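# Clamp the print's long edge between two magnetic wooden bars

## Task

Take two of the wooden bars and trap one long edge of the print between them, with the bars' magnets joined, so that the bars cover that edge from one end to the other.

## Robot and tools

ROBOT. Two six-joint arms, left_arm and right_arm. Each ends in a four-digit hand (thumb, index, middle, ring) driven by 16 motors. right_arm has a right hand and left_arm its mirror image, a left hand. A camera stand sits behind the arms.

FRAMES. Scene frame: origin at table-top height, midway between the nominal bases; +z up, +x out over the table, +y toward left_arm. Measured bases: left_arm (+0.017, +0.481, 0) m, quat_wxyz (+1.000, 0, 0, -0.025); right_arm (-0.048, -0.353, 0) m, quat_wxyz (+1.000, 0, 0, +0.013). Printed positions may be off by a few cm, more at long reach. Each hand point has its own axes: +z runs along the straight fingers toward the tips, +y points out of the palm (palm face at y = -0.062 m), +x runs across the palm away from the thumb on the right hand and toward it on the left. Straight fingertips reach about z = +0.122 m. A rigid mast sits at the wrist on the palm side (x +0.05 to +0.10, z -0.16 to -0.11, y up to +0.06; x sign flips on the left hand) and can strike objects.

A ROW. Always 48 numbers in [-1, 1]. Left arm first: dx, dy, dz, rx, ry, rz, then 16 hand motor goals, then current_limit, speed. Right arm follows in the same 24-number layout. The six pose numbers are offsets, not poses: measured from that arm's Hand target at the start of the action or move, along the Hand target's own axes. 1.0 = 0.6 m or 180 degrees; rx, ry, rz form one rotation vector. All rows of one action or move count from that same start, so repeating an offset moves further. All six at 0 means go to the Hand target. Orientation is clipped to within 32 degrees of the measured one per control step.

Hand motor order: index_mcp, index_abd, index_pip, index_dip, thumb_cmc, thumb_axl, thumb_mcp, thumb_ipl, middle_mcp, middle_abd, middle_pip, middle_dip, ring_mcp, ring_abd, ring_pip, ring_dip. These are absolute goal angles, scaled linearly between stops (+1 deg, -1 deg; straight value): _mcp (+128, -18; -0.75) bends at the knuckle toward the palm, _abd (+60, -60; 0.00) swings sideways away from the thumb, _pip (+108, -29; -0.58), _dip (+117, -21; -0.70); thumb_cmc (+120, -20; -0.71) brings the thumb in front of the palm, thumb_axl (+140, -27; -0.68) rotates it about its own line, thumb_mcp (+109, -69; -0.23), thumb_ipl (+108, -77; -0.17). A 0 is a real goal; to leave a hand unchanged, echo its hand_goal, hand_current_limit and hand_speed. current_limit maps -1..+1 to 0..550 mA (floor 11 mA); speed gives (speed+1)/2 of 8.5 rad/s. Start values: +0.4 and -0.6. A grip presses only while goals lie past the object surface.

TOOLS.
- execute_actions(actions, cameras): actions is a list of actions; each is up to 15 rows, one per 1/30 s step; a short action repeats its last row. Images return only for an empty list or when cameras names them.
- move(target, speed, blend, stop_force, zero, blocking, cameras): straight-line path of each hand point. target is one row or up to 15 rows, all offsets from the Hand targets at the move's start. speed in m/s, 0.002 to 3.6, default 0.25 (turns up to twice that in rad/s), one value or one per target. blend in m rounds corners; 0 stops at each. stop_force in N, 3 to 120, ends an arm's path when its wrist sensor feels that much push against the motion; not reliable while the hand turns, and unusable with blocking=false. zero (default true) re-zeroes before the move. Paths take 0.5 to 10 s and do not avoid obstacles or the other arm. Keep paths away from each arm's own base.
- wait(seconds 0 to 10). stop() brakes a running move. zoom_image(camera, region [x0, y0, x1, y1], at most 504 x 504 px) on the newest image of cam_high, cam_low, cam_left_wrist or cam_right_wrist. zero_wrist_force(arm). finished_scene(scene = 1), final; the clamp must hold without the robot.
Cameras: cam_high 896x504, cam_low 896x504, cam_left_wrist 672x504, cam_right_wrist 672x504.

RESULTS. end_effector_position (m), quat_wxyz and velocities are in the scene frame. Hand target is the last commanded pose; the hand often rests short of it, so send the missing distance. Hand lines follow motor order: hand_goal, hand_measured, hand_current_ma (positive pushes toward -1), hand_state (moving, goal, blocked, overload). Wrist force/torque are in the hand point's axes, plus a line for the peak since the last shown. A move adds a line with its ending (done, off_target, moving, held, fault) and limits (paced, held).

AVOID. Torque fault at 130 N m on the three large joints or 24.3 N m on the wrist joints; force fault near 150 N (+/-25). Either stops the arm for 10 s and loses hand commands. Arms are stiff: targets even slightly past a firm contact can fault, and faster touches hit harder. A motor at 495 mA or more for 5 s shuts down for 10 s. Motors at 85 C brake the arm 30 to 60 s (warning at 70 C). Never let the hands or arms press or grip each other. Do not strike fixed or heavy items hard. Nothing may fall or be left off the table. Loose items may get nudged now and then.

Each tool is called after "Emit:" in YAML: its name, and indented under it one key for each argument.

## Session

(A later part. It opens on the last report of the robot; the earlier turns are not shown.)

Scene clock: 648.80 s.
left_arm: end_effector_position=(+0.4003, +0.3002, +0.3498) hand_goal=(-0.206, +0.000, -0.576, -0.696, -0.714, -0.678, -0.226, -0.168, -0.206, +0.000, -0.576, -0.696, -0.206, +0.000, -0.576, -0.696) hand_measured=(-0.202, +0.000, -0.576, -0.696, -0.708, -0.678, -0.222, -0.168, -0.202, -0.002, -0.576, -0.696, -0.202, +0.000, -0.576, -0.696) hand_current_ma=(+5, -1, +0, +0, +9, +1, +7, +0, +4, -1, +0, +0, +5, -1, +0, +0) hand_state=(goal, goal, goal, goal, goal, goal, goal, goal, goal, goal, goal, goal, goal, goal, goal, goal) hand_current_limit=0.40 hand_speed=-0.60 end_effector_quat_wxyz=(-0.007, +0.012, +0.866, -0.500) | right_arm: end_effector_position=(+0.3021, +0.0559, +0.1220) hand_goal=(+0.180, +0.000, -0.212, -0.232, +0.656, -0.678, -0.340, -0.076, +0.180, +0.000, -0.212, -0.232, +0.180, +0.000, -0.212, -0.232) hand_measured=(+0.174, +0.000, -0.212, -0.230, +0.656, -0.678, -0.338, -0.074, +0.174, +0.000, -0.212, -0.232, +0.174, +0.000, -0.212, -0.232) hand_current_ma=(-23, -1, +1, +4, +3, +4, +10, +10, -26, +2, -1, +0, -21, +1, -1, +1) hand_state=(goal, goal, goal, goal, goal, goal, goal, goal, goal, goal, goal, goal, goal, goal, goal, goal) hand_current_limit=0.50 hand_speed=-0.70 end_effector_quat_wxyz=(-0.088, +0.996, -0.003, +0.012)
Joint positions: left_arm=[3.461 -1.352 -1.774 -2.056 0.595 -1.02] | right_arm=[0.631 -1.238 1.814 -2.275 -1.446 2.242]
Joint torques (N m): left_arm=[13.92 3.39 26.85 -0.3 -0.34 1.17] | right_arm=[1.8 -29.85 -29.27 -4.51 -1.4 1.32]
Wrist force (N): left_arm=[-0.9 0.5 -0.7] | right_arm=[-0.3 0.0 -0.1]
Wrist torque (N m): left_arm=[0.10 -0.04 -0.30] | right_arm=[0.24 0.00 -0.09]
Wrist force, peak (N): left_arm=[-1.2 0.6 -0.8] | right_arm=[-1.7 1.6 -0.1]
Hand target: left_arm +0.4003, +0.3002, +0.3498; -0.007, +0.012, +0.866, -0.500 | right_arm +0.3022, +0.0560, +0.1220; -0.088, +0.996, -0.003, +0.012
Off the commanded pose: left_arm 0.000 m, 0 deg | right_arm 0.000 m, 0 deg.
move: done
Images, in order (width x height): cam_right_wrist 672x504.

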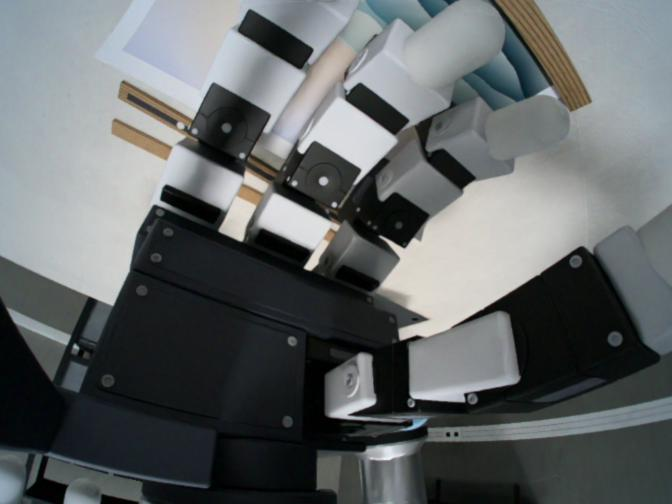

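Emit:
move:
  target: [0,0,0,0,0,0,-0.2055,0,-0.576,-0.696,-0.714,-0.678,-0.226,-0.168,-0.2055,0,-0.576,-0.696,-0.2055,0,-0.576,-0.696,0.4,-0.6,0.0837,0.0488,-0.0068,0,0,0,0.18,0,-0.2117,-0.2319,0.657,-0.678,-0.34,-0.076,0.18,0,-0.2117,-0.2319,0.18,0,-0.2117,-0.2319,0.5,-0.7]
  speed: 0.2
  cameras: ["cam_right_wrist"]

Emit:
zoom_image:
  camera: "cam_right_wrist"
  region: [500, 0, 672, 140]

Emit:
zoom_image:
  camera: "cam_right_wrist"
  region: [540, 40, 640, 130]

Scene clock: 652.43 s.
left_arm: end_effector_position=(+0.4003, +0.3002, +0.3498) hand_goal=(-0.206, +0.000, -0.576, -0.696, -0.714, -0.678, -0.226, -0.168, -0.206, +0.000, -0.576, -0.696, -0.206, +0.000, -0.576, -0.696) hand_measured=(-0.202, +0.000, -0.576, -0.696, -0.708, -0.678, -0.222, -0.168, -0.202, -0.002, -0.576, -0.696, -0.202, +0.000, -0.576, -0.696) hand_current_ma=(+5, -1, +0, +0, +9, +1, +7, +0, +4, -1, +0, +0, +5, -1, +0, +0) hand_state=(goal, goal, goal, goal, goal, goal, goal, goal, goal, goal, goal, goal, goal, goal, goal, goal) hand_current_limit=0.40 hand_speed=-0.60 end_effector_quat_wxyz=(-0.007, +0.012, +0.866, -0.500) | right_arm: end_effector_position=(+0.3522, +0.0261, +0.1220) hand_goal=(+0.180, +0.000, -0.212, -0.232, +0.656, -0.678, -0.340, -0.076, +0.180, +0.000, -0.212, -0.232, +0.180, +0.000, -0.212, -0.232) hand_measured=(+0.174, +0.000, -0.212, -0.230, +0.656, -0.678, -0.338, -0.074, +0.174, +0.000, -0.212, -0.232, +0.174, +0.000, -0.212, -0.232) hand_current_ma=(-23, -1, +1, +4, +3, +4, +10, +10, -26, +2, -1, +0, -21, +1, -1, +1) hand_state=(goal, goal, goal, goal, goal, goal, goal, goal, goal, goal, goal, goal, goal, goal, goal, goal) hand_current_limit=0.50 hand_speed=-0.70 end_effector_quat_wxyz=(-0.088, +0.996, -0.003, +0.012)
Joint positions: left_arm=[3.461 -1.352 -1.774 -2.056 0.595 -1.02] | right_arm=[0.538 -1.217 1.78 -2.25 -1.435 2.149]
Joint torques (N m): left_arm=[13.51 3.97 26.43 -0.3 -0.45 1.34] | right_arm=[-3.88 -49.12 -7.07 -4.55 -1.43 1.79]
Wrist force (N): left_arm=[-1.1 0.3 -0.7] | right_arm=[-0.3 0.3 0.1]
Wrist torque (N m): left_arm=[0.08 -0.02 -0.31] | right_arm=[0.27 0.00 -0.07]
Wrist force, peak (N): left_arm=[-1.1 0.5 -0.9] | right_arm=[-1.5 -0.7 0.0]
Hand target: left_arm +0.4003, +0.3002, +0.3498; -0.007, +0.012, +0.866, -0.500 | right_arm +0.3522, +0.0260, +0.1220; -0.088, +0.996, -0.003, +0.012
Off the commanded pose: left_arm 0.000 m, 0 deg | right_arm 0.000 m, 0 deg.
move: done
Images, in order (width x height): cam_right_wrist 672x504.

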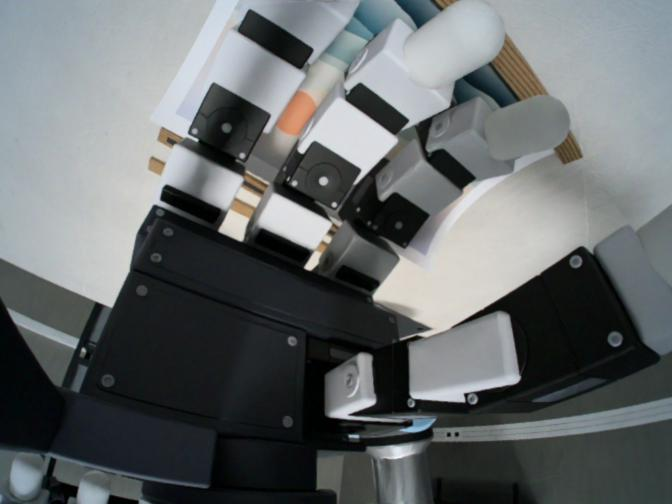

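Scaled by 2.930 from the camera's 672x504 image, which has a finer 960x720 frame.

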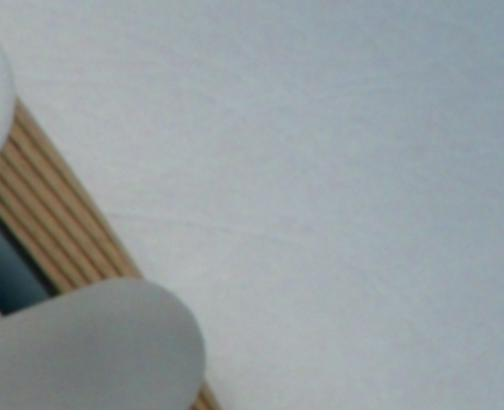

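Scaled by 5.040 from the camera's 672x504 image, which has a finer 960x720 frame.

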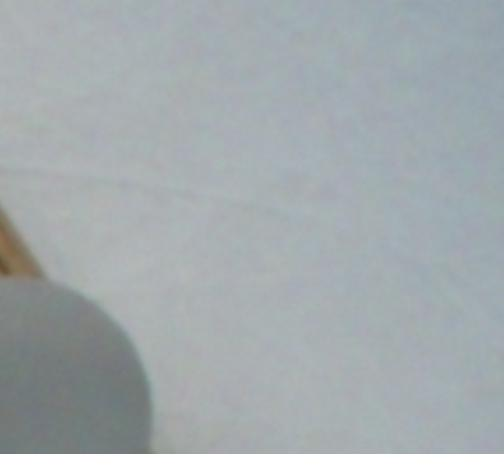

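Emit:
move:
  target: [0,0,0,0,0,0,-0.2055,0,-0.576,-0.696,-0.714,-0.678,-0.226,-0.168,-0.2055,0,-0.576,-0.696,-0.2055,0,-0.576,-0.696,0.4,-0.6,-0.0708,-0.0965,0.0155,0,0,0,0.18,0,-0.2117,-0.2319,0.657,-0.678,-0.34,-0.076,0.18,0,-0.2117,-0.2319,0.18,0,-0.2117,-0.2319,0.5,-0.7]
  speed: 0.2
  cameras: ["cam_right_wrist"]

Emit:
zoom_image:
  camera: "cam_right_wrist"
  region: [560, 60, 660, 150]

Emit:
zoom_image:
  camera: "cam_right_wrist"
  region: [490, 0, 600, 90]

Scene clock: 654.23 s.
left_arm: end_effector_position=(+0.4003, +0.3002, +0.3498) hand_goal=(-0.206, +0.000, -0.576, -0.696, -0.714, -0.678, -0.226, -0.168, -0.206, +0.000, -0.576, -0.696, -0.206, +0.000, -0.576, -0.696) hand_measured=(-0.202, +0.000, -0.576, -0.696, -0.708, -0.678, -0.222, -0.168, -0.202, -0.002, -0.576, -0.696, -0.202, +0.000, -0.576, -0.696) hand_current_ma=(+5, -1, +0, +0, +9, +1, +7, +0, +4, -1, +0, +0, +5, -1, +0, +0) hand_state=(goal, goal, goal, goal, goal, goal, goal, goal, goal, goal, goal, goal, goal, goal, goal, goal) hand_current_limit=0.40 hand_speed=-0.60 end_effector_quat_wxyz=(-0.007, +0.012, +0.866, -0.500) | right_arm: end_effector_position=(+0.3103, +0.0850, +0.1220) hand_goal=(+0.180, +0.000, -0.212, -0.232, +0.656, -0.678, -0.340, -0.076, +0.180, +0.000, -0.212, -0.232, +0.180, +0.000, -0.212, -0.232) hand_measured=(+0.174, +0.000, -0.212, -0.230, +0.656, -0.678, -0.338, -0.074, +0.174, +0.000, -0.212, -0.232, +0.174, +0.000, -0.212, -0.232) hand_current_ma=(-23, -1, +1, +4, +3, +4, +10, +10, -27, +2, -1, +0, -22, +1, -1, +1) hand_state=(goal, goal, goal, goal, goal, goal, goal, goal, goal, goal, goal, goal, goal, goal, goal, goal) hand_current_limit=0.50 hand_speed=-0.70 end_effector_quat_wxyz=(-0.088, +0.996, -0.003, +0.012)
Joint positions: left_arm=[3.461 -1.352 -1.774 -2.056 0.595 -1.02] | right_arm=[0.661 -1.18 1.73 -2.253 -1.45 2.273]
Joint torques (N m): left_arm=[13.66 4 26.29 -0.33 -0.49 1.35] | right_arm=[5.91 -51.23 -7.96 -0.13 1.81 -0.19]
Wrist force (N): left_arm=[-0.9 0.5 -0.7] | right_arm=[-0.2 0.1 0.3]
Wrist torque (N m): left_arm=[0.10 -0.04 -0.30] | right_arm=[0.23 -0.02 -0.01]
Wrist force, peak (N): left_arm=[-1.3 0.4 -0.6] | right_arm=[-1.4 -1.9 0.3]
Hand target: left_arm +0.4003, +0.3002, +0.3498; -0.007, +0.012, +0.866, -0.500 | right_arm +0.3102, +0.0850, +0.1221; -0.088, +0.996, -0.003, +0.012
Off the commanded pose: left_arm 0.000 m, 0 deg | right_arm 0.000 m, 0 deg.
move: done
Images, in order (width x height): cam_right_wrist 672x504.

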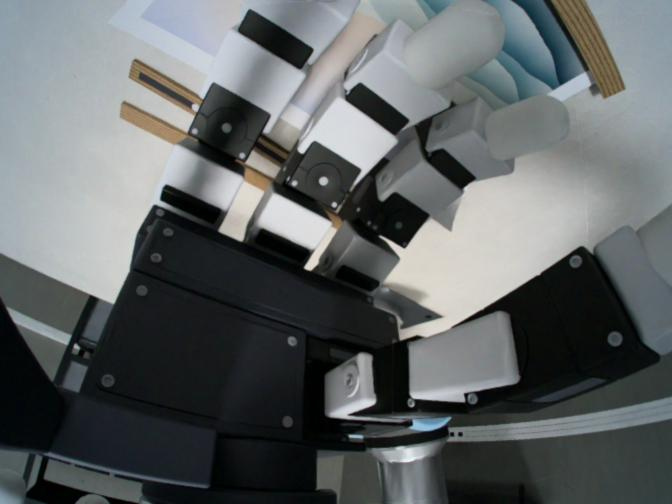

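Scaled by 5.040 from the camera's 672x504 image, which has a finer 960x720 frame.

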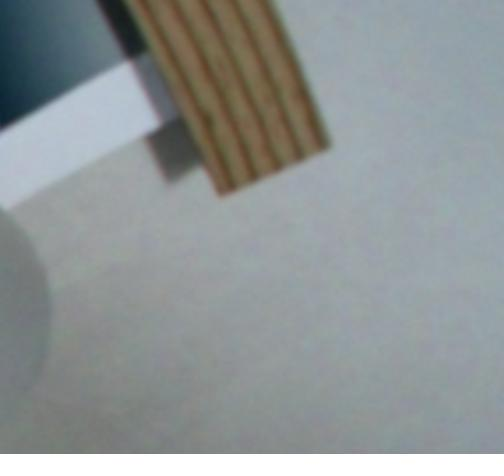

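Scaled by 4.582 from the camera's 672x504 image, which has a finer 960x720 frame.

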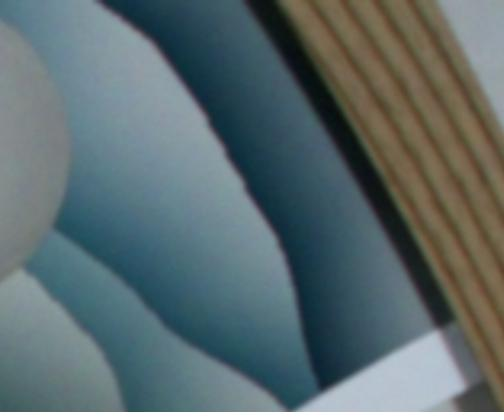

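Emit:
finished_scene:
  scene: 1

The scene is finished: the task was done.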